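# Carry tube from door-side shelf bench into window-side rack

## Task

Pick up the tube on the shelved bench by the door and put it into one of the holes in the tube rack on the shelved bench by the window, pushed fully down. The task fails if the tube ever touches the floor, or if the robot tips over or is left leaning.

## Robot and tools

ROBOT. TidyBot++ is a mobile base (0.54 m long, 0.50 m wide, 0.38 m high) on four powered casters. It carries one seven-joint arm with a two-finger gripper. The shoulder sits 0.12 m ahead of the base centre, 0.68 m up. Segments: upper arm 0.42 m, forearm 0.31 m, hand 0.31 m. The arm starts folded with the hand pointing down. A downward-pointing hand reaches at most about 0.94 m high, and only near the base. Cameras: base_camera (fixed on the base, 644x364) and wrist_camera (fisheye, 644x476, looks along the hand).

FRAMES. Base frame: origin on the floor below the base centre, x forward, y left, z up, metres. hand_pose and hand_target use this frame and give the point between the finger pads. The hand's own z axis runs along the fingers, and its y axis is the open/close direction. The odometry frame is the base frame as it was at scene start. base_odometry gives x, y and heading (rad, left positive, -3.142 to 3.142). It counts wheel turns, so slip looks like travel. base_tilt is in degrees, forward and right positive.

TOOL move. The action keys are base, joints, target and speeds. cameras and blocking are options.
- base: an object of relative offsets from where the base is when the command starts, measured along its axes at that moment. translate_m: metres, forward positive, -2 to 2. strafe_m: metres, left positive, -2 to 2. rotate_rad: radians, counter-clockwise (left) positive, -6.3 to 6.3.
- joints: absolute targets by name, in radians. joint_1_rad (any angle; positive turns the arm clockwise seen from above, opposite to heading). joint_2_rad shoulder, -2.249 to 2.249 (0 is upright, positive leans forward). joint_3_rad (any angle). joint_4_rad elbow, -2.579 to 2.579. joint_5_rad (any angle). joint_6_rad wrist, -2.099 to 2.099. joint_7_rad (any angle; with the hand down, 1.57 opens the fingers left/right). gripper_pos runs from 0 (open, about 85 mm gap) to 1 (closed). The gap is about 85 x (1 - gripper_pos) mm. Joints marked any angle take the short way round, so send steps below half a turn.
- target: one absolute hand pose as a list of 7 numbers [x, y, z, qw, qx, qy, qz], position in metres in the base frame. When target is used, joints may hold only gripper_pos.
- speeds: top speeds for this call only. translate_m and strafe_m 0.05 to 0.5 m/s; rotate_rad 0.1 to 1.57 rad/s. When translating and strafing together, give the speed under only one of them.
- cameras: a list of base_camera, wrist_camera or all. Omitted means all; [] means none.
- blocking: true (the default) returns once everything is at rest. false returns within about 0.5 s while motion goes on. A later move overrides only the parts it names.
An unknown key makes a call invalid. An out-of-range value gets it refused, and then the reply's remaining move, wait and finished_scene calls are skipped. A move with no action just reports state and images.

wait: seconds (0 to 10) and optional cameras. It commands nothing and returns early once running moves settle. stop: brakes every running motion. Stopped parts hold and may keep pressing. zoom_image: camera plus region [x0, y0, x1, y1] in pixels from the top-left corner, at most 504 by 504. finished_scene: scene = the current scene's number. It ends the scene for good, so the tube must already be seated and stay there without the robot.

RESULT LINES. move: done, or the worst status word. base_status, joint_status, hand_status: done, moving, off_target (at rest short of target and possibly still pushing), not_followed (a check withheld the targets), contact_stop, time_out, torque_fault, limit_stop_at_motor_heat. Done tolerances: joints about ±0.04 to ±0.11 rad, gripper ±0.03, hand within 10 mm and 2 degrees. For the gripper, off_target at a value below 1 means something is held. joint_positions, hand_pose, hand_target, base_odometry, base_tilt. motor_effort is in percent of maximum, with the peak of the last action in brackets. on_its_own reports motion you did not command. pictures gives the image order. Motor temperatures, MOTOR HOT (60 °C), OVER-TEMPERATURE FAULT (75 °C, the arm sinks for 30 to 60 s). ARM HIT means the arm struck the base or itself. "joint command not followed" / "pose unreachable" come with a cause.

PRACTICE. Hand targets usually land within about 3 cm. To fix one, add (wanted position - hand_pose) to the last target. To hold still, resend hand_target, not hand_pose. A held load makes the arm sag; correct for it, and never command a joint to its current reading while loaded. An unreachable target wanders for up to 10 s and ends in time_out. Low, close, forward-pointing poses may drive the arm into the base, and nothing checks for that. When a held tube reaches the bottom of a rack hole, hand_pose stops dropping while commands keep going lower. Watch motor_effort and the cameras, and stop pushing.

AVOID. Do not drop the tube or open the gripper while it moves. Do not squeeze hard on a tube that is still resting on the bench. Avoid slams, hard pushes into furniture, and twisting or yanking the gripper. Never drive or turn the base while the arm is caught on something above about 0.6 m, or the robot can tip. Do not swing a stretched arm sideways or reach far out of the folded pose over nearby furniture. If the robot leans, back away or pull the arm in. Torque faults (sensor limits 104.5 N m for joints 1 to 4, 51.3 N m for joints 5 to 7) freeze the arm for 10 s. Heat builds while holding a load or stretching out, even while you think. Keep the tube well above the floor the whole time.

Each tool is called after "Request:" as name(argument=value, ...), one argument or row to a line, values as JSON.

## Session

Request:
move(
  joints={"joint_6_rad": 0.5, "gripper_pos": 0},
  cameras=["base_camera", "wrist_camera"],
)

Scene clock: 1.97 s.
Motor temperatures (°C): [26 26 25 30 37 35 29]
move: done
base_odometry: x=+0.000 y=+0.000 heading=+0.000
base_tilt: forward=-0.1 right=+0.1
base_status: not commanded
joint_positions: joint_1_rad=-0.030 joint_2_rad=-0.309 joint_3_rad=+3.139 joint_4_rad=-2.545 joint_5_rad=+0.040 joint_6_rad=+0.450 joint_7_rad=+1.595 gripper_pos=+0.000
joint_status: all done
motor_effort: joint_1_rad=+0(1) joint_2_rad=-6(7) joint_3_rad=+0(0) joint_4_rad=+15(15) joint_5_rad=+0(1) joint_6_rad=+9(9) joint_7_rad=+1(2)
hand_pose: x=+0.5420 y=+0.0210 z=+0.8220 quat_wxyz=(+0.002, +0.778, +0.042, +0.627) (m; base frame)
hand_target: x=+0.5445 y=+0.0216 z=+0.8363 quat_wxyz=(+0.001, +0.763, +0.042, +0.646) (m; base frame)
hand_status: not commanded
pictures: base_camera, wrist_camera
camera_calibration:
wrist_camera: T_world_to_cam=[[0.100924, -0.99121, 0.0855377, -0.1012], [-0.238437, -0.107569, -0.965182, 0.980711], [0.9659, 0.077015, -0.247197, -0.181005], [0, 0, 0, 1]] pos_world=[0.418883, 0.0191238, 0.910478]

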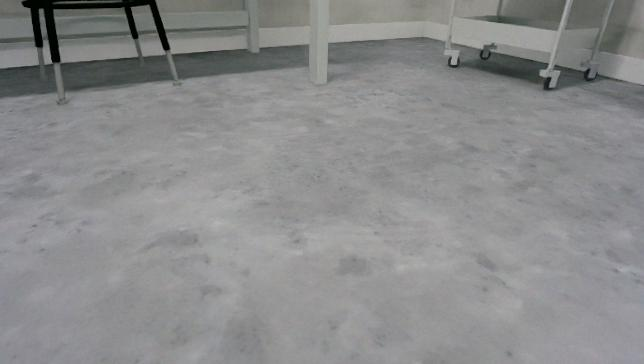

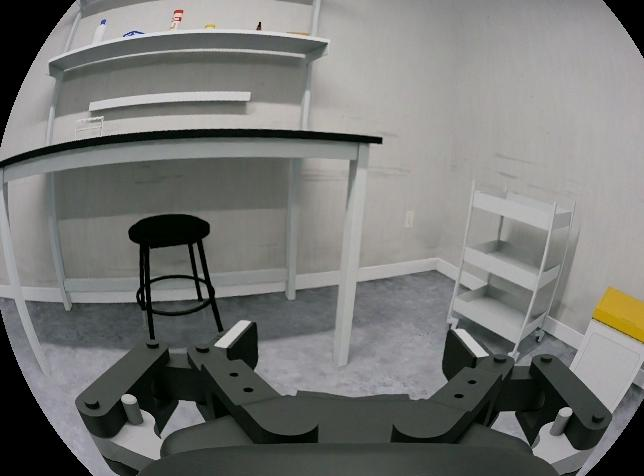

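Request:
move(
  base={"rotate_rad": 1.0},
  cameras=["wrist_camera"],
)

Request:
move(
  base={"rotate_rad": 1.3},
  cameras=["wrist_camera"],
)

Request:
move(
  base={"rotate_rad": 1.3},
  cameras=["wrist_camera"],
)

Scene clock: 10.30 s.
Motor temperatures (°C): [26 26 25 30 37 35 29]
move: done
base_odometry: x=+0.000 y=+0.000 heading=+1.000
base_tilt: forward=-0.1 right=+0.1
base_status: done
joint_positions: joint_1_rad=-0.031 joint_2_rad=-0.309 joint_3_rad=+3.139 joint_4_rad=-2.545 joint_5_rad=+0.040 joint_6_rad=+0.451 joint_7_rad=+1.595 gripper_pos=+0.000
joint_status: not commanded
motor_effort: joint_1_rad=+0(2) joint_2_rad=-6(7) joint_3_rad=+0(1) joint_4_rad=+15(16) joint_5_rad=-1(1) joint_6_rad=+9(9) joint_7_rad=+1(2)
hand_pose: x=+0.5420 y=+0.0211 z=+0.8222 quat_wxyz=(+0.002, +0.778, +0.042, +0.627) (m; base frame)
hand_target: x=+0.5445 y=+0.0216 z=+0.8363 quat_wxyz=(+0.001, +0.763, +0.042, +0.646) (m; base frame)
hand_status: not commanded
pictures: wrist_camera
camera_calibration:
wrist_camera: T_world_to_cam=[[0.101028, -0.991197, 0.0855719, -0.101238], [-0.237656, -0.107566, -0.965375, 0.980698], [0.966081, 0.077193, -0.246431, -0.18173], [0, 0, 0, 1]] pos_world=[0.418863, 0.0191715, 0.910621]

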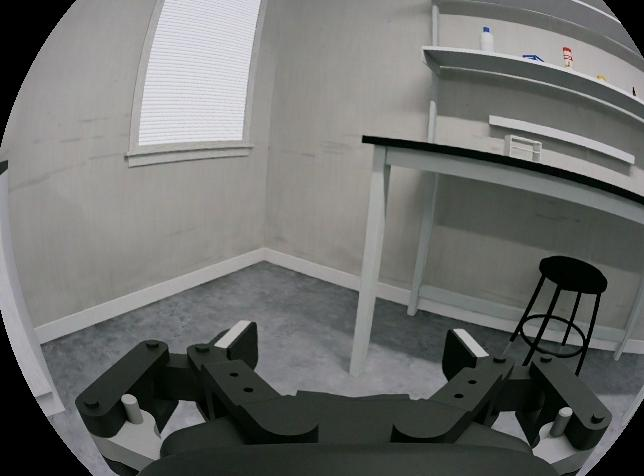

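Scene clock: 12.40 s.
Motor temperatures (°C): [26 26 25 30 37 35 29]
move: done
base_odometry: x=+0.000 y=+0.000 heading=+2.299
base_tilt: forward=-0.1 right=+0.0
base_status: done
joint_positions: joint_1_rad=-0.031 joint_2_rad=-0.309 joint_3_rad=+3.139 joint_4_rad=-2.545 joint_5_rad=+0.040 joint_6_rad=+0.451 joint_7_rad=+1.595 gripper_pos=+0.000
joint_status: not commanded
motor_effort: joint_1_rad=-1(1) joint_2_rad=-6(7) joint_3_rad=+0(1) joint_4_rad=+15(16) joint_5_rad=-1(1) joint_6_rad=+9(9) joint_7_rad=+1(2)
hand_pose: x=+0.5420 y=+0.0211 z=+0.8223 quat_wxyz=(+0.002, +0.778, +0.042, +0.627) (m; base frame)
hand_target: x=+0.5445 y=+0.0216 z=+0.8363 quat_wxyz=(+0.001, +0.763, +0.042, +0.646) (m; base frame)
hand_status: not commanded
pictures: wrist_camera
camera_calibration:
wrist_camera: T_world_to_cam=[[0.101164, -0.991182, 0.0855798, -0.10126], [-0.237463, -0.107592, -0.96542, 0.980694], [0.966114, 0.0773433, -0.246254, -0.181897], [0, 0, 0, 1]] pos_world=[0.418856, 0.0192164, 0.910654]

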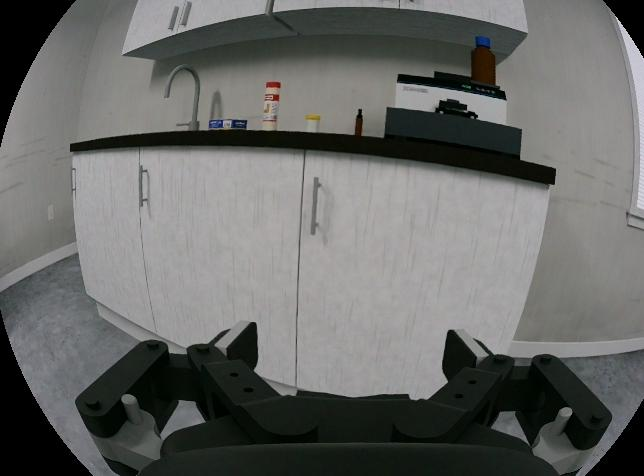

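Scene clock: 14.50 s.
Motor temperatures (°C): [26 26 25 30 37 35 29]
move: done
base_odometry: x=+0.000 y=+0.000 heading=-2.685
base_tilt: forward=-0.1 right=+0.1
base_status: done
joint_positions: joint_1_rad=-0.031 joint_2_rad=-0.309 joint_3_rad=+3.139 joint_4_rad=-2.545 joint_5_rad=+0.040 joint_6_rad=+0.451 joint_7_rad=+1.595 gripper_pos=+0.000
joint_status: not commanded
motor_effort: joint_1_rad=-1(1) joint_2_rad=-6(7) joint_3_rad=+0(1) joint_4_rad=+15(16) joint_5_rad=+0(1) joint_6_rad=+9(9) joint_7_rad=+2(2)
hand_pose: x=+0.5420 y=+0.0212 z=+0.8223 quat_wxyz=(+0.002, +0.778, +0.042, +0.627) (m; base frame)
hand_target: x=+0.5445 y=+0.0216 z=+0.8363 quat_wxyz=(+0.001, +0.763, +0.042, +0.646) (m; base frame)
hand_status: not commanded
pictures: wrist_camera
camera_calibration:
wrist_camera: T_world_to_cam=[[0.101274, -0.99117, 0.0855851, -0.101277], [-0.237333, -0.107614, -0.965449, 0.98069], [0.966135, 0.0774625, -0.246136, -0.182008], [0, 0, 0, 1]] pos_world=[0.418851, 0.0192522, 0.910676]

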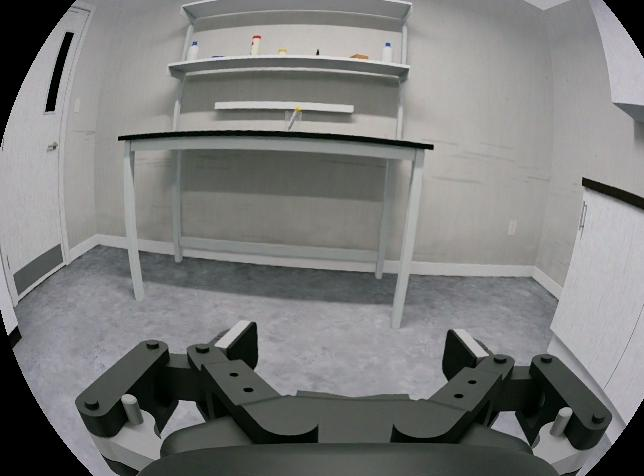

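Request:
zoom_image(
  camera="wrist_camera",
  region=[240, 80, 360, 160],
)

Scaled by 4.200.

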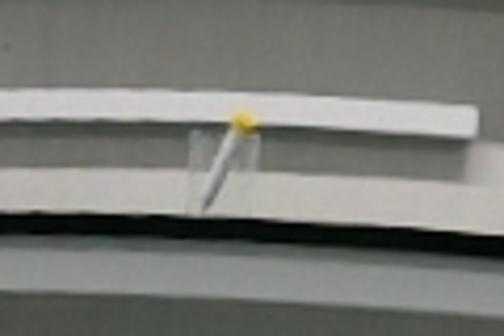

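Request:
move(
  base={"translate_m": 1.18, "strafe_m": 0.27, "rotate_rad": 0.161},
  joints={"joint_1_rad": 0.0, "joint_2_rad": 0.0, "joint_3_rad": 3.14, "joint_4_rad": -0.7, "joint_5_rad": 0.0, "joint_6_rad": -1.4, "joint_7_rad": 1.57, "gripper_pos": 0},
  cameras=["wrist_camera"],
)

Scene clock: 114.47 s.
Motor temperatures (°C): [26 26 25 30 37 36 28]
move: done
base_odometry: x=-0.940 y=-0.763 heading=-2.523
base_tilt: forward=-0.1 right=+0.0
base_status: done
joint_positions: joint_1_rad=-0.015 joint_2_rad=-0.015 joint_3_rad=+3.139 joint_4_rad=-0.735 joint_5_rad=+0.040 joint_6_rad=-1.357 joint_7_rad=+1.595 gripper_pos=+0.000
joint_status: all done
motor_effort: joint_1_rad=+0(2) joint_2_rad=-13(18) joint_3_rad=+0(1) joint_4_rad=+13(19) joint_5_rad=+0(1) joint_6_rad=+8(10) joint_7_rad=+1(2)
hand_pose: x=+0.5924 y=-0.0025 z=+1.1881 quat_wxyz=(+0.021, +0.861, +0.012, +0.507) (m; base frame)
hand_target: x=+0.5902 y=+0.0021 z=+1.1858 quat_wxyz=(-0.001, +0.867, +0.000, +0.498) (m; base frame)
hand_status: not commanded
pictures: wrist_camera
camera_calibration:
wrist_camera: T_world_to_cam=[[0.0441296, -0.996909, 0.0650071, -0.102878], [-0.511805, -0.0784427, -0.855513, 1.3753], [0.857967, 0.00448251, -0.513684, 0.242939], [0, 0, 0, 1]] pos_world=[0.499991, 0.00423345, 1.30807]

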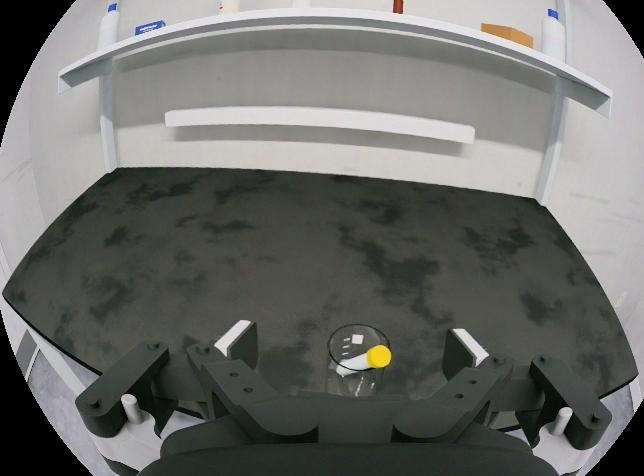

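Request:
zoom_image(
  camera="wrist_camera",
  region=[310, 310, 420, 410],
)

Scaled by 4.582.

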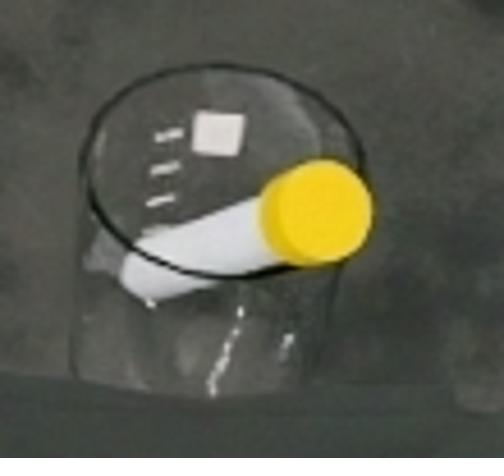

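Request:
move(
  joints={"joint_1_rad": 0.0, "joint_2_rad": -0.505, "joint_3_rad": 3.14, "joint_4_rad": -1.70, "joint_5_rad": 0.0, "joint_6_rad": -0.70, "joint_7_rad": 1.57},
  cameras=[],
)

Request:
move(
  base={"translate_m": 0.2, "strafe_m": -0.4, "rotate_rad": 0.611},
  cameras=["wrist_camera"],
)

Request:
zoom_image(
  camera="wrist_camera",
  region=[270, 190, 430, 350],
)

Scene clock: 275.83 s.
Motor temperatures (°C): [26 26 24 30 37 35 28]
move: done
base_odometry: x=-0.940 y=-0.763 heading=-2.523
base_tilt: forward=-0.1 right=+0.1
base_status: not commanded
joint_positions: joint_1_rad=-0.014 joint_2_rad=-0.491 joint_3_rad=+3.139 joint_4_rad=-1.663 joint_5_rad=+0.040 joint_6_rad=-0.752 joint_7_rad=+1.595 gripper_pos=+0.000
joint_status: all done
motor_effort: joint_1_rad=+0(2) joint_2_rad=-3(14) joint_3_rad=+0(2) joint_4_rad=+17(18) joint_5_rad=+0(1) joint_6_rad=+8(10) joint_7_rad=+1(2)
hand_pose: x=+0.5023 y=-0.0001 z=+1.0673 quat_wxyz=(+0.022, +0.820, +0.022, +0.572) (m; base frame)
hand_target: x=+0.5029 y=+0.0022 z=+1.0663 quat_wxyz=(+0.000, +0.812, +0.000, +0.584) (m; base frame)
hand_status: not commanded
pictures: none
No camera images: "cameras" was empty.

Scene clock: 278.03 s.
Motor temperatures (°C): [26 26 24 30 37 35 28]
move: done
base_odometry: x=-1.335 y=-0.553 heading=-1.911
base_tilt: forward=-0.1 right=+0.1
base_status: done
joint_positions: joint_1_rad=-0.010 joint_2_rad=-0.496 joint_3_rad=+3.139 joint_4_rad=-1.663 joint_5_rad=+0.040 joint_6_rad=-0.750 joint_7_rad=+1.595 gripper_pos=+0.000
joint_status: not commanded
motor_effort: joint_1_rad=+0(2) joint_2_rad=-2(4) joint_3_rad=+0(2) joint_4_rad=+17(17) joint_5_rad=+0(1) joint_6_rad=+9(9) joint_7_rad=+1(2)
hand_pose: x=+0.5005 y=-0.0018 z=+1.0698 quat_wxyz=(+0.024, +0.818, +0.020, +0.575) (m; base frame)
hand_target: x=+0.5029 y=+0.0022 z=+1.0663 quat_wxyz=(+0.000, +0.812, +0.000, +0.584) (m; base frame)
hand_status: not commanded
pictures: wrist_camera
camera_calibration:
wrist_camera: T_world_to_cam=[[0.0467525, -0.995257, 0.0853052, -0.113403], [-0.368129, -0.0965546, -0.924748, 1.22927], [0.928599, 0.0118309, -0.370897, 0.0729547], [0, 0, 0, 1]] pos_world=[0.390086, 0.00496383, 1.1735]

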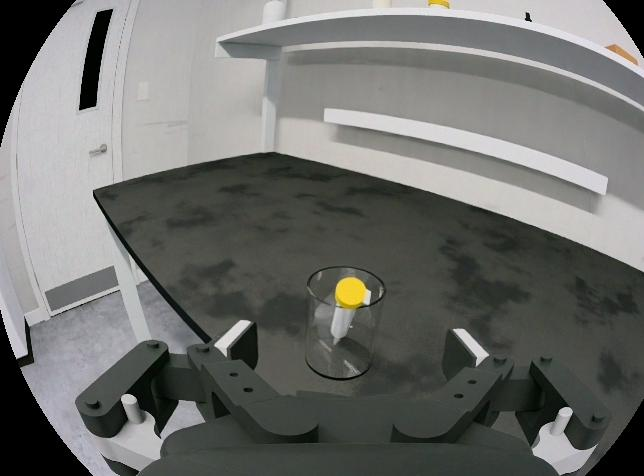

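Scaled by 3.150.

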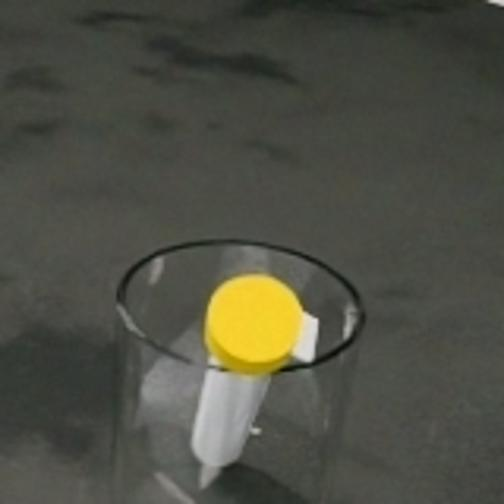

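Request:
move(
  joints={"joint_2_rad": -0.425, "joint_4_rad": -1.81, "joint_6_rad": -0.485, "joint_7_rad": 1.44},
  cameras=["wrist_camera"],
)

Request:
zoom_image(
  camera="wrist_camera",
  region=[270, 220, 430, 380],
)

Scene clock: 405.00 s.
Motor temperatures (°C): [26 26 24 30 37 36 28]
move: done
base_odometry: x=-1.335 y=-0.553 heading=-1.911
base_tilt: forward=-0.1 right=+0.1
base_status: not commanded
joint_positions: joint_1_rad=-0.010 joint_2_rad=-0.430 joint_3_rad=+3.139 joint_4_rad=-1.777 joint_5_rad=+0.040 joint_6_rad=-0.537 joint_7_rad=+1.495 gripper_pos=+0.000
joint_status: all done
motor_effort: joint_1_rad=-1(1) joint_2_rad=-5(7) joint_3_rad=+0(0) joint_4_rad=+18(19) joint_5_rad=+0(0) joint_6_rad=+8(9) joint_7_rad=+1(2)
hand_pose: x=+0.5463 y=+0.0009 z=+1.0382 quat_wxyz=(-0.007, +0.808, -0.017, +0.588) (m; base frame)
hand_target: x=+0.5519 y=+0.0022 z=+1.0314 quat_wxyz=(-0.039, +0.803, -0.052, +0.593) (m; base frame)
hand_status: not commanded
pictures: wrist_camera
camera_calibration:
wrist_camera: T_world_to_cam=[[0.0212223, -0.999755, -0.00629931, -0.00118336], [-0.337617, -0.00123588, -0.941283, 1.21753], [0.941044, 0.0221029, -0.337561, -0.0227829], [0, 0, 0, 1]] pos_world=[0.432524, 0.000825215, 1.13834]

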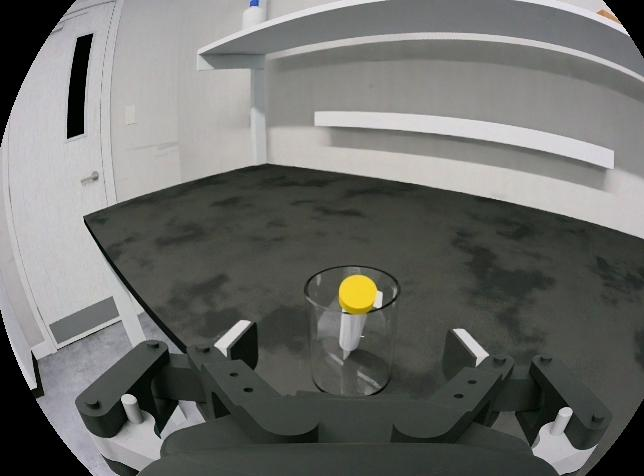

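Scaled by 3.150.

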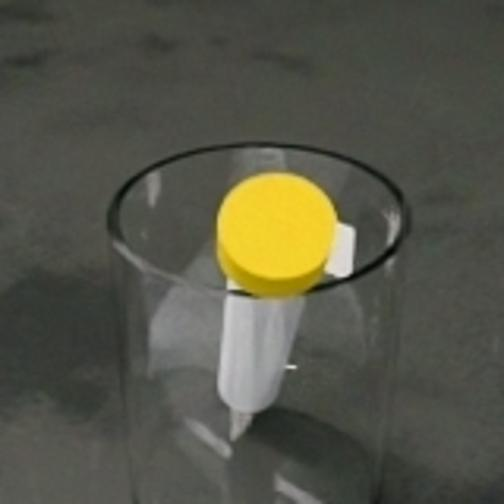

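Request:
move(
  base={"strafe_m": -0.0045},
  joints={"joint_2_rad": -0.322, "joint_4_rad": -1.77, "joint_6_rad": -0.423},
  cameras=["wrist_camera"],
)

Request:
zoom_image(
  camera="wrist_camera",
  region=[270, 240, 440, 410],
)

Scene clock: 506.77 s.
Motor temperatures (°C): [26 26 24 30 37 36 28]
move: done
base_odometry: x=-1.339 y=-0.551 heading=-1.911
base_tilt: forward=-0.1 right=+0.1
base_status: done
joint_positions: joint_1_rad=-0.010 joint_2_rad=-0.330 joint_3_rad=+3.139 joint_4_rad=-1.777 joint_5_rad=+0.040 joint_6_rad=-0.474 joint_7_rad=+1.495 gripper_pos=+0.000
joint_status: all done
motor_effort: joint_1_rad=+0(1) joint_2_rad=-9(11) joint_3_rad=+0(2) joint_4_rad=+18(19) joint_5_rad=+0(1) joint_6_rad=+9(9) joint_7_rad=+1(2)
hand_pose: x=+0.5869 y=+0.0018 z=+1.0120 quat_wxyz=(-0.007, +0.819, -0.016, +0.573) (m; base frame)
hand_target: x=+0.5952 y=+0.0022 z=+1.0274 quat_wxyz=(-0.039, +0.803, -0.052, +0.592) (m; base frame)
hand_status: not commanded
pictures: wrist_camera
camera_calibration:
wrist_camera: T_world_to_cam=[[0.0230533, -0.999711, -0.00678383, -0.00187156], [-0.372079, -0.00228157, -0.928198, 1.21362], [0.927915, 0.0239221, -0.372024, -0.0272897], [0, 0, 0, 1]] pos_world=[0.476928, 0.00155076, 1.11631]

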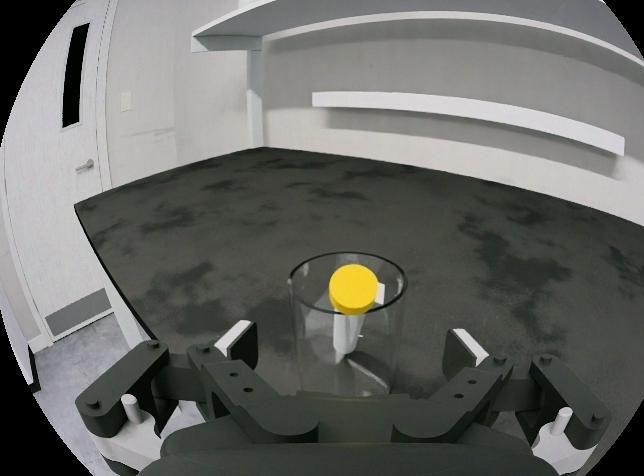

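Scaled by 2.965.

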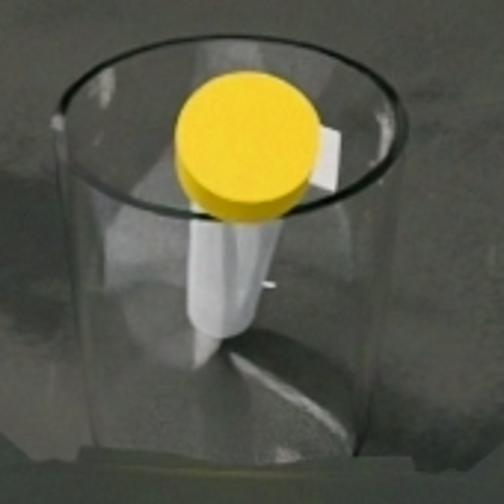

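Request:
move(
  joints={"joint_2_rad": -0.278, "joint_4_rad": -1.69, "joint_6_rad": -0.396},
  cameras=["wrist_camera"],
)

Request:
zoom_image(
  camera="wrist_camera",
  region=[250, 240, 460, 450],
)

Scene clock: 537.00 s.
Motor temperatures (°C): [26 26 24 30 37 36 28]
move: done
base_odometry: x=-1.339 y=-0.551 heading=-1.911
base_tilt: forward=-0.1 right=+0.1
base_status: not commanded
joint_positions: joint_1_rad=-0.010 joint_2_rad=-0.298 joint_3_rad=+3.139 joint_4_rad=-1.721 joint_5_rad=+0.040 joint_6_rad=-0.444 joint_7_rad=+1.495 gripper_pos=+0.000
joint_status: all done
motor_effort: joint_1_rad=+0(1) joint_2_rad=-10(11) joint_3_rad=+0(1) joint_4_rad=+18(19) joint_5_rad=+0(1) joint_6_rad=+8(9) joint_7_rad=+1(2)
hand_pose: x=+0.6041 y=+0.0023 z=+1.0396 quat_wxyz=(-0.008, +0.803, -0.016, +0.595) (m; base frame)
hand_target: x=+0.6165 y=+0.0023 z=+1.0630 quat_wxyz=(-0.041, +0.784, -0.051, +0.617) (m; base frame)
hand_status: not commanded
pictures: wrist_camera
camera_calibration:
wrist_camera: T_world_to_cam=[[0.0246475, -0.999677, -0.00615192, -0.003144], [-0.321551, -0.00210093, -0.94689, 1.23447], [0.946571, 0.0253167, -0.321499, -0.0967737], [0, 0, 0, 1]] pos_world=[0.488626, 0.00190054, 1.13778]

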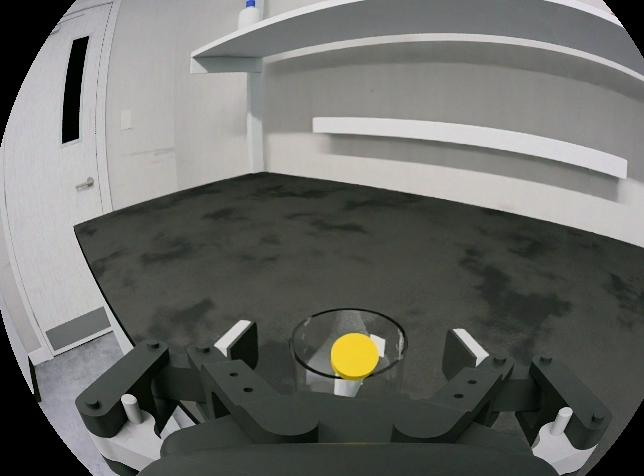

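Scaled by 2.400.

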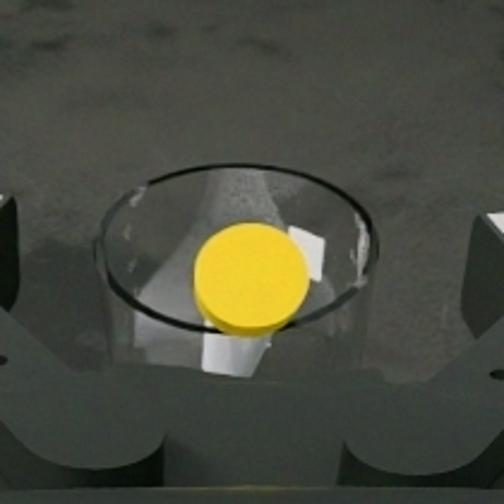

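Request:
move(
  base={"strafe_m": -0.002},
  joints={"joint_2_rad": -0.265},
  cameras=["wrist_camera"],
)

Request:
zoom_image(
  camera="wrist_camera",
  region=[250, 240, 460, 450],
)

Scene clock: 555.43 s.
Motor temperatures (°C): [26 26 24 30 37 36 28]
move: done
base_odometry: x=-1.341 y=-0.550 heading=-1.911
base_tilt: forward=-0.1 right=+0.1
base_status: done
joint_positions: joint_1_rad=-0.009 joint_2_rad=-0.286 joint_3_rad=+3.139 joint_4_rad=-1.721 joint_5_rad=+0.040 joint_6_rad=-0.444 joint_7_rad=+1.494 gripper_pos=+0.000
joint_status: all done
motor_effort: joint_1_rad=-1(2) joint_2_rad=-10(11) joint_3_rad=-1(2) joint_4_rad=+18(18) joint_5_rad=-1(1) joint_6_rad=+8(9) joint_7_rad=+1(1)
hand_pose: x=+0.6083 y=+0.0022 z=+1.0338 quat_wxyz=(-0.008, +0.807, -0.016, +0.590) (m; base frame)
hand_target: x=+0.6214 y=+0.0023 z=+1.0565 quat_wxyz=(-0.040, +0.788, -0.051, +0.612) (m; base frame)
hand_status: not commanded
pictures: wrist_camera
camera_calibration:
wrist_camera: T_world_to_cam=[[0.0242618, -0.999685, -0.00638517, -0.00290964], [-0.332687, -0.0020508, -0.943035, 1.23317], [0.942725, 0.025004, -0.332632, -0.0887263], [0, 0, 0, 1]] pos_world=[0.493974, 0.00183877, 1.13339]

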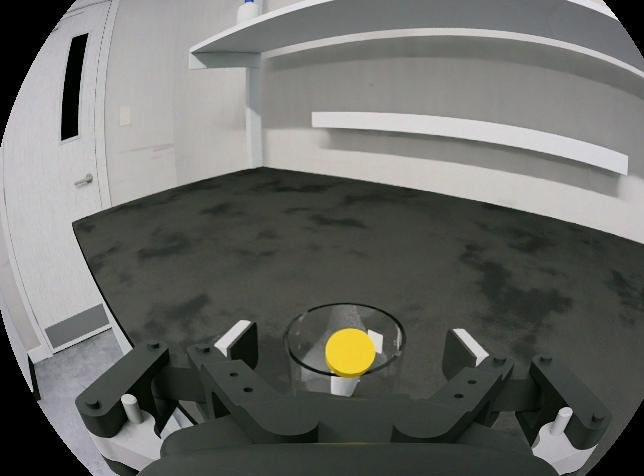

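Scaled by 2.400.

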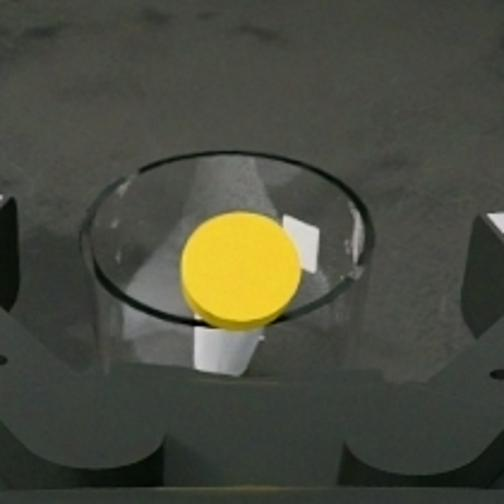

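Request:
move(
  joints={"gripper_pos": 0.62},
  cameras=["wrist_camera"],
)

Request:
zoom_image(
  camera="wrist_camera",
  region=[270, 280, 430, 440],
)

Scene clock: 563.03 s.
Motor temperatures (°C): [26 26 24 30 37 36 28]
move: done
base_odometry: x=-1.341 y=-0.550 heading=-1.911
base_tilt: forward=-0.1 right=+0.1
base_status: not commanded
joint_positions: joint_1_rad=-0.009 joint_2_rad=-0.286 joint_3_rad=+3.139 joint_4_rad=-1.721 joint_5_rad=+0.040 joint_6_rad=-0.444 joint_7_rad=+1.494 gripper_pos=+0.620
joint_status: all done
motor_effort: joint_1_rad=+0(1) joint_2_rad=-10(10) joint_3_rad=+0(0) joint_4_rad=+18(18) joint_5_rad=+0(1) joint_6_rad=+8(9) joint_7_rad=+0(2)
hand_pose: x=+0.6083 y=+0.0022 z=+1.0338 quat_wxyz=(-0.008, +0.807, -0.016, +0.590) (m; base frame)
hand_target: x=+0.6214 y=+0.0023 z=+1.0565 quat_wxyz=(-0.040, +0.788, -0.051, +0.612) (m; base frame)
hand_status: not commanded
pictures: wrist_camera
camera_calibration:
wrist_camera: T_world_to_cam=[[0.0242434, -0.999685, -0.00644317, -0.00283847], [-0.332687, -0.00198995, -0.943035, 1.23317], [0.942726, 0.0250059, -0.33263, -0.0887285], [0, 0, 0, 1]] pos_world=[0.493974, 0.0018351, 1.13339]

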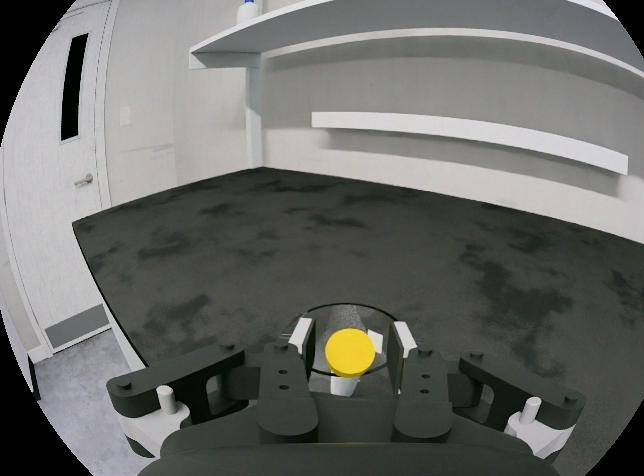

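Scaled by 3.150.

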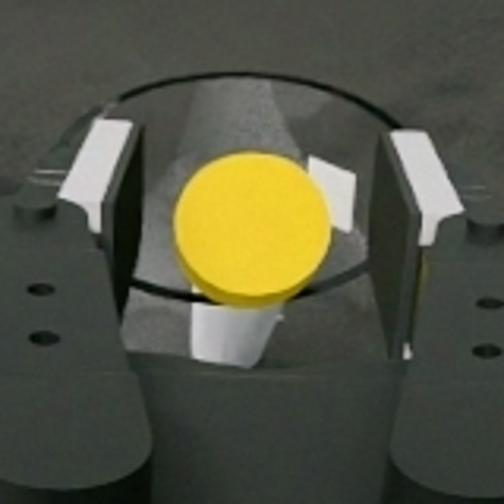

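Request:
move(
  joints={"gripper_pos": 0.74},
  cameras=[],
)

Request:
move(
  joints={"gripper_pos": 0.87},
  cameras=["wrist_camera"],
)

Request:
zoom_image(
  camera="wrist_camera",
  region=[270, 280, 430, 440],
)

Scene clock: 570.37 s.
Motor temperatures (°C): [26 26 24 30 37 36 28]
move: done
base_odometry: x=-1.341 y=-0.550 heading=-1.911
base_tilt: forward=-0.1 right=+0.1
base_status: not commanded
joint_positions: joint_1_rad=-0.009 joint_2_rad=-0.286 joint_3_rad=+3.139 joint_4_rad=-1.721 joint_5_rad=+0.040 joint_6_rad=-0.444 joint_7_rad=+1.494 gripper_pos=+0.740
joint_status: all done
motor_effort: joint_1_rad=-1(1) joint_2_rad=-10(10) joint_3_rad=+0(0) joint_4_rad=+18(18) joint_5_rad=+0(1) joint_6_rad=+8(9) joint_7_rad=+0(2)
hand_pose: x=+0.6083 y=+0.0022 z=+1.0338 quat_wxyz=(-0.008, +0.807, -0.016, +0.590) (m; base frame)
hand_target: x=+0.6214 y=+0.0023 z=+1.0565 quat_wxyz=(-0.040, +0.788, -0.051, +0.612) (m; base frame)
hand_status: not commanded
pictures: none
No camera images: "cameras" was empty.

Scene clock: 570.93 s.
Motor temperatures (°C): [26 26 24 30 37 36 28]
move: off_target
base_odometry: x=-1.341 y=-0.550 heading=-1.911
base_tilt: forward=-0.1 right=+0.1
base_status: not commanded
joint_positions: joint_1_rad=-0.009 joint_2_rad=-0.286 joint_3_rad=+3.139 joint_4_rad=-1.721 joint_5_rad=+0.040 joint_6_rad=-0.443 joint_7_rad=+1.494 gripper_pos=+0.813
joint_status: gripper_pos off_target (ended at +0.813, target +0.870)
motor_effort: joint_1_rad=+0(1) joint_2_rad=-10(10) joint_3_rad=+0(1) joint_4_rad=+18(18) joint_5_rad=+0(1) joint_6_rad=+9(9) joint_7_rad=+1(1)
hand_pose: x=+0.6084 y=+0.0022 z=+1.0340 quat_wxyz=(-0.008, +0.807, -0.016, +0.591) (m; base frame)
hand_target: x=+0.6214 y=+0.0023 z=+1.0565 quat_wxyz=(-0.040, +0.788, -0.051, +0.612) (m; base frame)
hand_status: not commanded
pictures: wrist_camera
camera_calibration:
wrist_camera: T_world_to_cam=[[0.0242534, -0.999685, -0.00649096, -0.00278791], [-0.332141, -0.00193369, -0.943228, 1.23321], [0.942918, 0.0250324, -0.332083, -0.0894206], [0, 0, 0, 1]] pos_world=[0.493984, 0.00183603, 1.13349]

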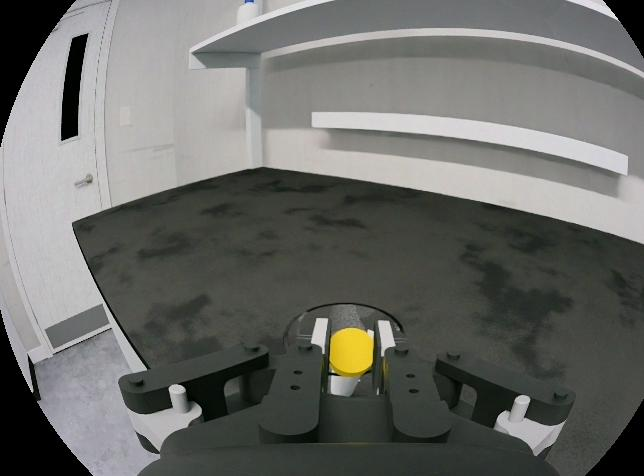

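Scaled by 3.150.

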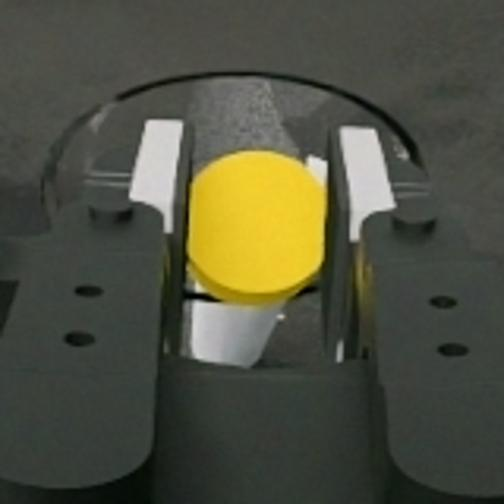

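Request:
move(
  joints={"joint_1_rad":0.0,"joint_2_rad":-0.248,"joint_3_rad":3.14,"joint_4_rad":-1.551,"joint_5_rad":0.0,"joint_6_rad":-0.60,"joint_7_rad":1.44,"gripper_pos":0.87},
  cameras=["wrist_camera"],
)

Request:
move(
  joints={"joint_1_rad":0.0,"joint_2_rad":-0.218,"joint_3_rad":3.14,"joint_4_rad":-1.396,"joint_5_rad":0.0,"joint_6_rad":-0.731,"joint_7_rad":1.44,"gripper_pos":0.87},
  cameras=["wrist_camera"],
)

Scene clock: 656.27 s.
Motor temperatures (°C): [26 26 24 30 37 36 28]
move: off_target
base_odometry: x=-1.341 y=-0.550 heading=-1.911
base_tilt: forward=-0.1 right=+0.1
base_status: not commanded
joint_positions: joint_1_rad=-0.009 joint_2_rad=-0.271 joint_3_rad=+3.139 joint_4_rad=-1.586 joint_5_rad=+0.040 joint_6_rad=-0.558 joint_7_rad=+1.494 gripper_pos=+0.813
joint_status: gripper_pos off_target (ended at +0.813, target +0.870); the others done
motor_effort: joint_1_rad=-1(1) joint_2_rad=-10(11) joint_3_rad=+0(1) joint_4_rad=+18(19) joint_5_rad=+0(1) joint_6_rad=+9(10) joint_7_rad=+1(2)
hand_pose: x=+0.6076 y=+0.0010 z=+1.0741 quat_wxyz=(-0.007, +0.805, -0.018, +0.593) (m; base frame)
hand_target: x=+0.6131 y=+0.0023 z=+1.0713 quat_wxyz=(-0.038, +0.813, -0.052, +0.579) (m; base frame)
hand_status: not commanded
pictures: wrist_camera
camera_calibration:
wrist_camera: T_world_to_cam=[[0.019784, -0.999777, -0.00738125, -0.0000821415], [-0.327529, 0.000494365, -0.944841, 1.26973], [0.944634, 0.0211104, -0.327446, -0.0813275], [0, 0, 0, 1]] pos_world=[0.492699, 0.00100702, 1.17306]

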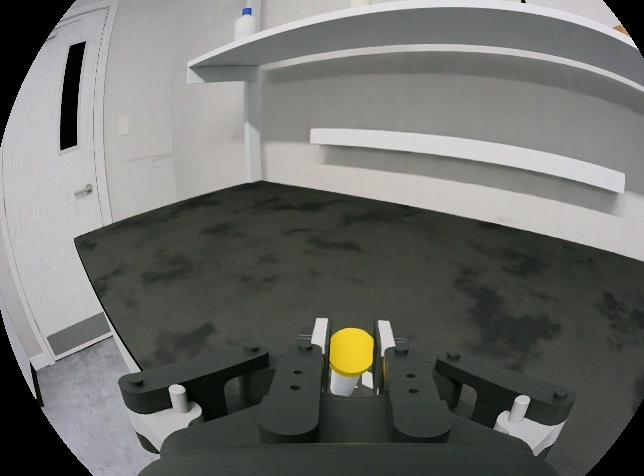

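Scene clock: 657.60 s.
Motor temperatures (°C): [26 26 24 30 37 36 28]
move: off_target
base_odometry: x=-1.341 y=-0.550 heading=-1.911
base_tilt: forward=-0.1 right=+0.1
base_status: not commanded
joint_positions: joint_1_rad=-0.009 joint_2_rad=-0.242 joint_3_rad=+3.139 joint_4_rad=-1.431 joint_5_rad=+0.040 joint_6_rad=-0.688 joint_7_rad=+1.494 gripper_pos=+0.813
joint_status: gripper_pos off_target (ended at +0.813, target +0.870); the others done
motor_effort: joint_1_rad=+0(1) joint_2_rad=-10(11) joint_3_rad=+0(2) joint_4_rad=+17(19) joint_5_rad=+0(1) joint_6_rad=+9(10) joint_7_rad=+1(2)
hand_pose: x=+0.6067 y=-0.0003 z=+1.1135 quat_wxyz=(-0.007, +0.806, -0.021, +0.591) (m; base frame)
hand_target: x=+0.6120 y=+0.0023 z=+1.1097 quat_wxyz=(-0.038, +0.814, -0.053, +0.577) (m; base frame)
hand_status: not commanded
pictures: wrist_camera
camera_calibration:
wrist_camera: T_world_to_cam=[[0.0148364, -0.999848, -0.00911053, 0.00383494], [-0.331344, 0.00368044, -0.943503, 1.30751], [0.943393, 0.0170169, -0.331239, -0.06266], [0, 0, 0, 1]] pos_world=[0.492292, 0.0000884107, 1.21292]

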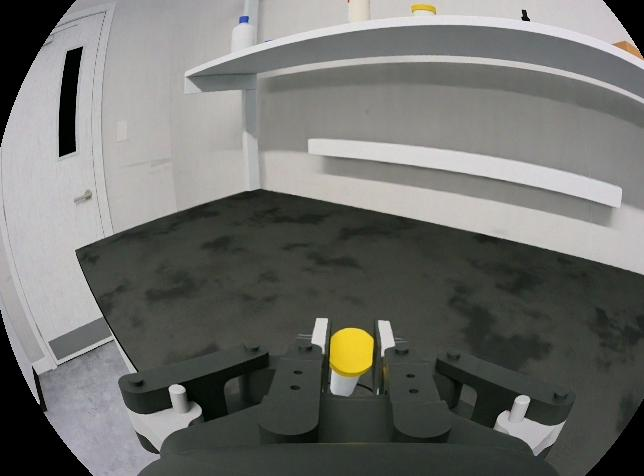

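Request:
move(
  joints={"joint_1_rad":0.0,"joint_2_rad":-0.158,"joint_3_rad":3.14,"joint_4_rad":-1.172,"joint_5_rad":0.0,"joint_6_rad":-0.897,"joint_7_rad":1.44,"gripper_pos":0.87},
  cameras=["wrist_camera"],
)

Request:
zoom_image(
  camera="wrist_camera",
  region=[280, 300, 440, 430],
)

Scene clock: 668.33 s.
Motor temperatures (°C): [26 26 24 30 37 36 28]
move: off_target
base_odometry: x=-1.341 y=-0.550 heading=-1.911
base_tilt: forward=-0.1 right=+0.0
base_status: not commanded
joint_positions: joint_1_rad=-0.009 joint_2_rad=-0.184 joint_3_rad=+3.139 joint_4_rad=-1.208 joint_5_rad=+0.040 joint_6_rad=-0.853 joint_7_rad=+1.494 gripper_pos=+0.813
joint_status: gripper_pos off_target (ended at +0.813, target +0.870); the others done
motor_effort: joint_1_rad=+0(1) joint_2_rad=-12(12) joint_3_rad=+0(1) joint_4_rad=+16(18) joint_5_rad=+0(1) joint_6_rad=+9(10) joint_7_rad=+0(2)
hand_pose: x=+0.6073 y=-0.0018 z=+1.1654 quat_wxyz=(-0.006, +0.806, -0.024, +0.591) (m; base frame)
hand_target: x=+0.6131 y=+0.0023 z=+1.1596 quat_wxyz=(-0.038, +0.815, -0.053, +0.576) (m; base frame)
hand_status: not commanded
pictures: wrist_camera
camera_calibration:
wrist_camera: T_world_to_cam=[[0.00898346, -0.999885, -0.0122256, 0.00999192], [-0.330498, 0.00857013, -0.943768, 1.35644], [0.943764, 0.0125188, -0.330383, -0.0471973], [0, 0, 0, 1]] pos_world=[0.492754, -0.00104324, 1.26469]

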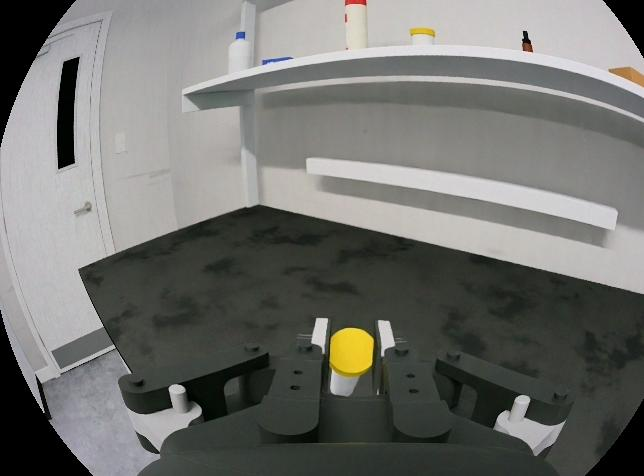

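Scaled by 3.150.

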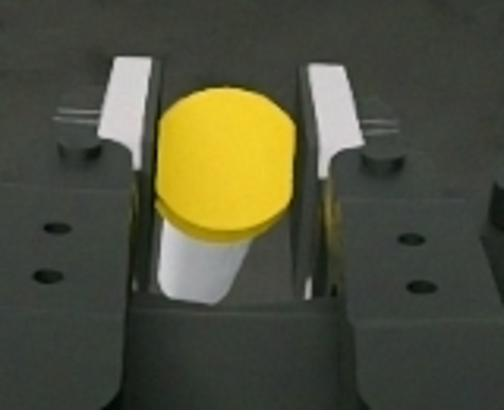

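Request:
move(
  base={"translate_m":-0.45},
  cameras=["wrist_camera"],
)

Scene clock: 688.63 s.
Motor temperatures (°C): [26 26 24 30 37 36 28]
move: done
base_odometry: x=-1.191 y=-0.126 heading=-1.911
base_tilt: forward=-0.1 right=+0.0
base_status: done
joint_positions: joint_1_rad=-0.009 joint_2_rad=-0.173 joint_3_rad=+3.139 joint_4_rad=-1.205 joint_5_rad=+0.040 joint_6_rad=-0.858 joint_7_rad=+1.494 gripper_pos=+0.813
joint_status: not commanded
motor_effort: joint_1_rad=+0(1) joint_2_rad=-11(15) joint_3_rad=+0(1) joint_4_rad=+16(17) joint_5_rad=+1(1) joint_6_rad=+9(9) joint_7_rad=+1(2)
hand_pose: x=+0.6119 y=-0.0019 z=+1.1600 quat_wxyz=(-0.006, +0.810, -0.024, +0.586) (m; base frame)
hand_target: x=+0.6131 y=+0.0023 z=+1.1596 quat_wxyz=(-0.038, +0.815, -0.053, +0.576) (m; base frame)
hand_status: not commanded
pictures: wrist_camera
camera_calibration:
wrist_camera: T_world_to_cam=[[0.00853057, -0.999887, -0.0123765, 0.0102924], [-0.34314, 0.00869834, -0.939244, 1.35539], [0.939245, 0.0122592, -0.343027, -0.035886], [0, 0, 0, 1]] pos_world=[0.498707, -0.00105845, 1.26086]

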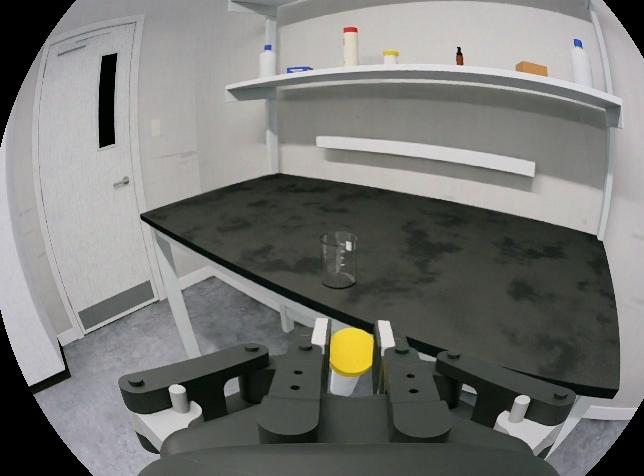

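Request:
move(
  base={"rotate_rad":2.529},
  speeds={"rotate_rad":1.0},
  joints={"joint_1_rad":0.0,"joint_2_rad":0.12,"joint_3_rad":3.14,"joint_4_rad":-0.37,"joint_5_rad":0.0,"joint_6_rad":-1.93,"joint_7_rad":1.48,"gripper_pos":0.87},
  cameras=["wrist_camera","base_camera"],
)

Request:
zoom_image(
  camera="wrist_camera",
  region=[280, 300, 440, 430],
)

Scene clock: 707.23 s.
Motor temperatures (°C): [26 26 24 30 37 36 28]
move: off_target
base_odometry: x=-1.191 y=-0.126 heading=+0.618
base_tilt: forward=-0.1 right=+0.1
base_status: done
joint_positions: joint_1_rad=-0.006 joint_2_rad=+0.098 joint_3_rad=+3.139 joint_4_rad=-0.404 joint_5_rad=+0.040 joint_6_rad=-1.889 joint_7_rad=+1.494 gripper_pos=+0.813
joint_status: gripper_pos off_target (ended at +0.813, target +0.870); the others done
motor_effort: joint_1_rad=-1(2) joint_2_rad=-14(16) joint_3_rad=+0(2) joint_4_rad=+10(17) joint_5_rad=+0(1) joint_6_rad=+6(10) joint_7_rad=+1(2)
hand_pose: x=+0.5237 y=-0.0072 z=+1.1486 quat_wxyz=(+0.000, +0.929, -0.045, +0.367) (m; base frame)
hand_target: x=+0.5229 y=+0.0019 z=+1.1432 quat_wxyz=(-0.016, +0.935, -0.042, +0.353) (m; base frame)
hand_status: not commanded
pictures: base_camera, wrist_camera
camera_calibration:
wrist_camera: T_world_to_cam=[[-0.0345765, -0.998934, -0.0305908, 0.0490245], [-0.750741, 0.046166, -0.658981, 1.20625], [0.659691, 0.000180526, -0.751537, 0.658632], [0, 0, 0, 1]] pos_world=[0.472782, -0.00683437, 1.29138]

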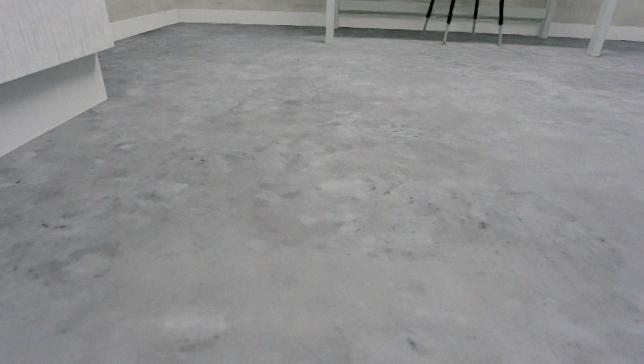

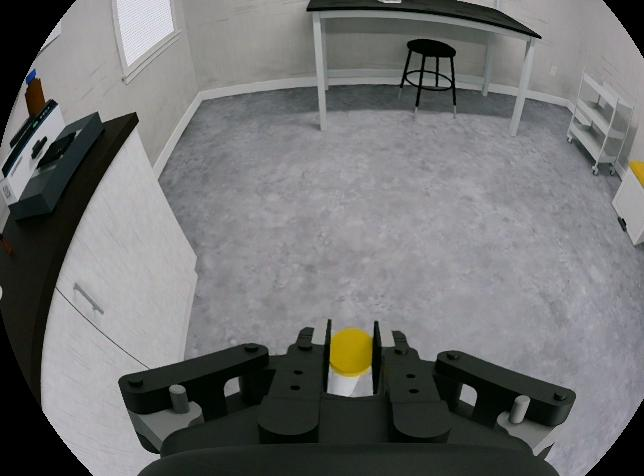

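Scaled by 3.150.

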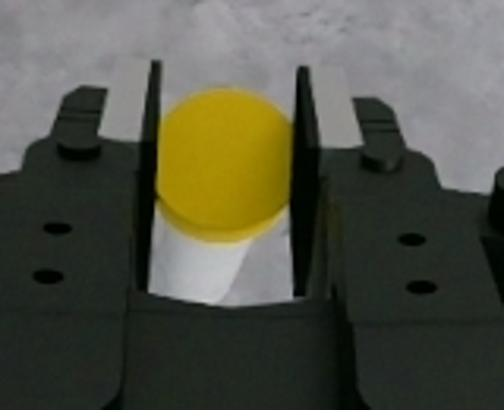

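Request:
move(
  base={"translate_m":1.55,"strafe_m":-0.377},
  cameras=["wrist_camera","base_camera"],
)

Request:
zoom_image(
  camera="wrist_camera",
  region=[220, 0, 480, 200],
)

Scene clock: 760.23 s.
Motor temperatures (°C): [26 26 24 30 37 35 28]
move: done
base_odometry: x=+0.291 y=+0.465 heading=+0.618
base_tilt: forward=-0.1 right=+0.1
base_status: done
joint_positions: joint_1_rad=-0.006 joint_2_rad=+0.111 joint_3_rad=+3.139 joint_4_rad=-0.398 joint_5_rad=+0.040 joint_6_rad=-1.893 joint_7_rad=+1.494 gripper_pos=+0.813
joint_status: not commanded
motor_effort: joint_1_rad=+0(1) joint_2_rad=-15(18) joint_3_rad=+0(1) joint_4_rad=+10(11) joint_5_rad=+0(1) joint_6_rad=+6(7) joint_7_rad=+1(2)
hand_pose: x=+0.5284 y=-0.0072 z=+1.1448 quat_wxyz=(+0.000, +0.931, -0.045, +0.362) (m; base frame)
hand_target: x=+0.5229 y=+0.0019 z=+1.1432 quat_wxyz=(-0.016, +0.935, -0.042, +0.353) (m; base frame)
hand_status: not commanded
pictures: base_camera, wrist_camera
camera_calibration:
wrist_camera: T_world_to_cam=[[-0.0349662, -0.998929, -0.0302988, 0.0489774], [-0.757613, 0.0462668, -0.651062, 1.2018], [0.651766, 0.000189623, -0.75842, 0.66476], [0, 0, 0, 1]] pos_world=[0.478948, -0.00680476, 1.2881]

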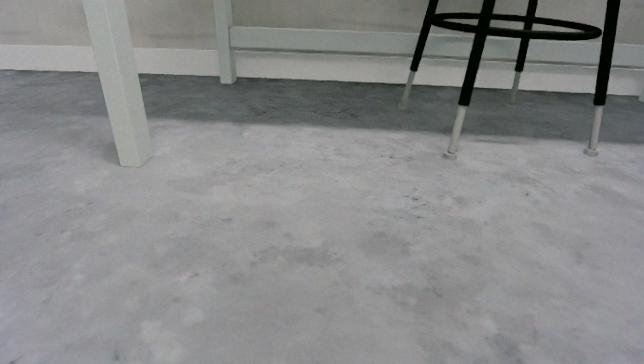

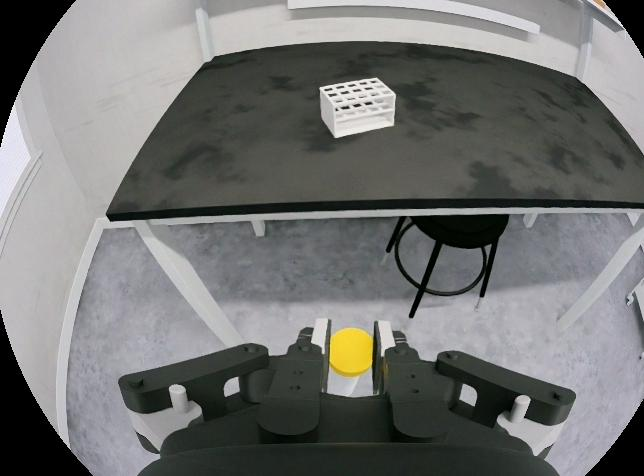

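Scaled by 1.938.

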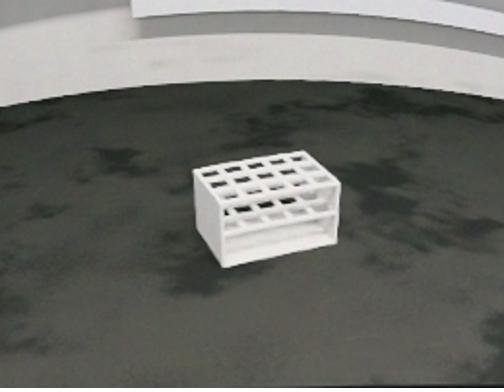

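Request:
zoom_image(
  camera="wrist_camera",
  region=[310, 70, 405, 145],
)

Request:
zoom_image(
  camera="wrist_camera",
  region=[300, 310, 400, 410],
)

Scaled by 5.305.

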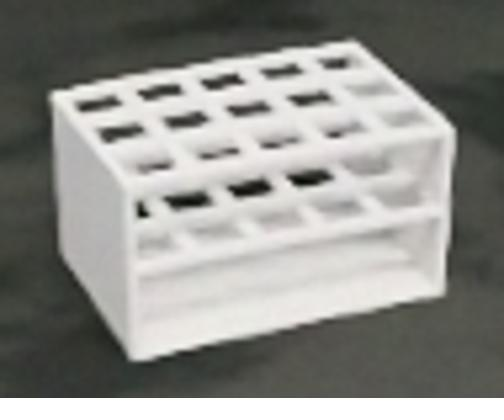

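Scaled by 5.040.

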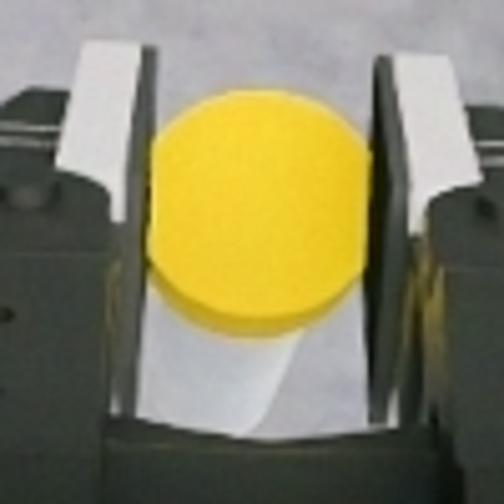

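Request:
zoom_image(
  camera="wrist_camera",
  region=[325, 360, 375, 400],
)

Scaled by 10.080.

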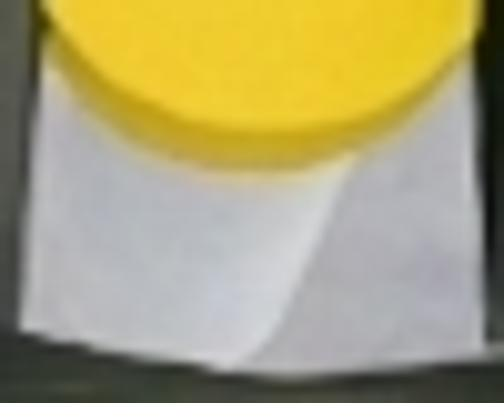

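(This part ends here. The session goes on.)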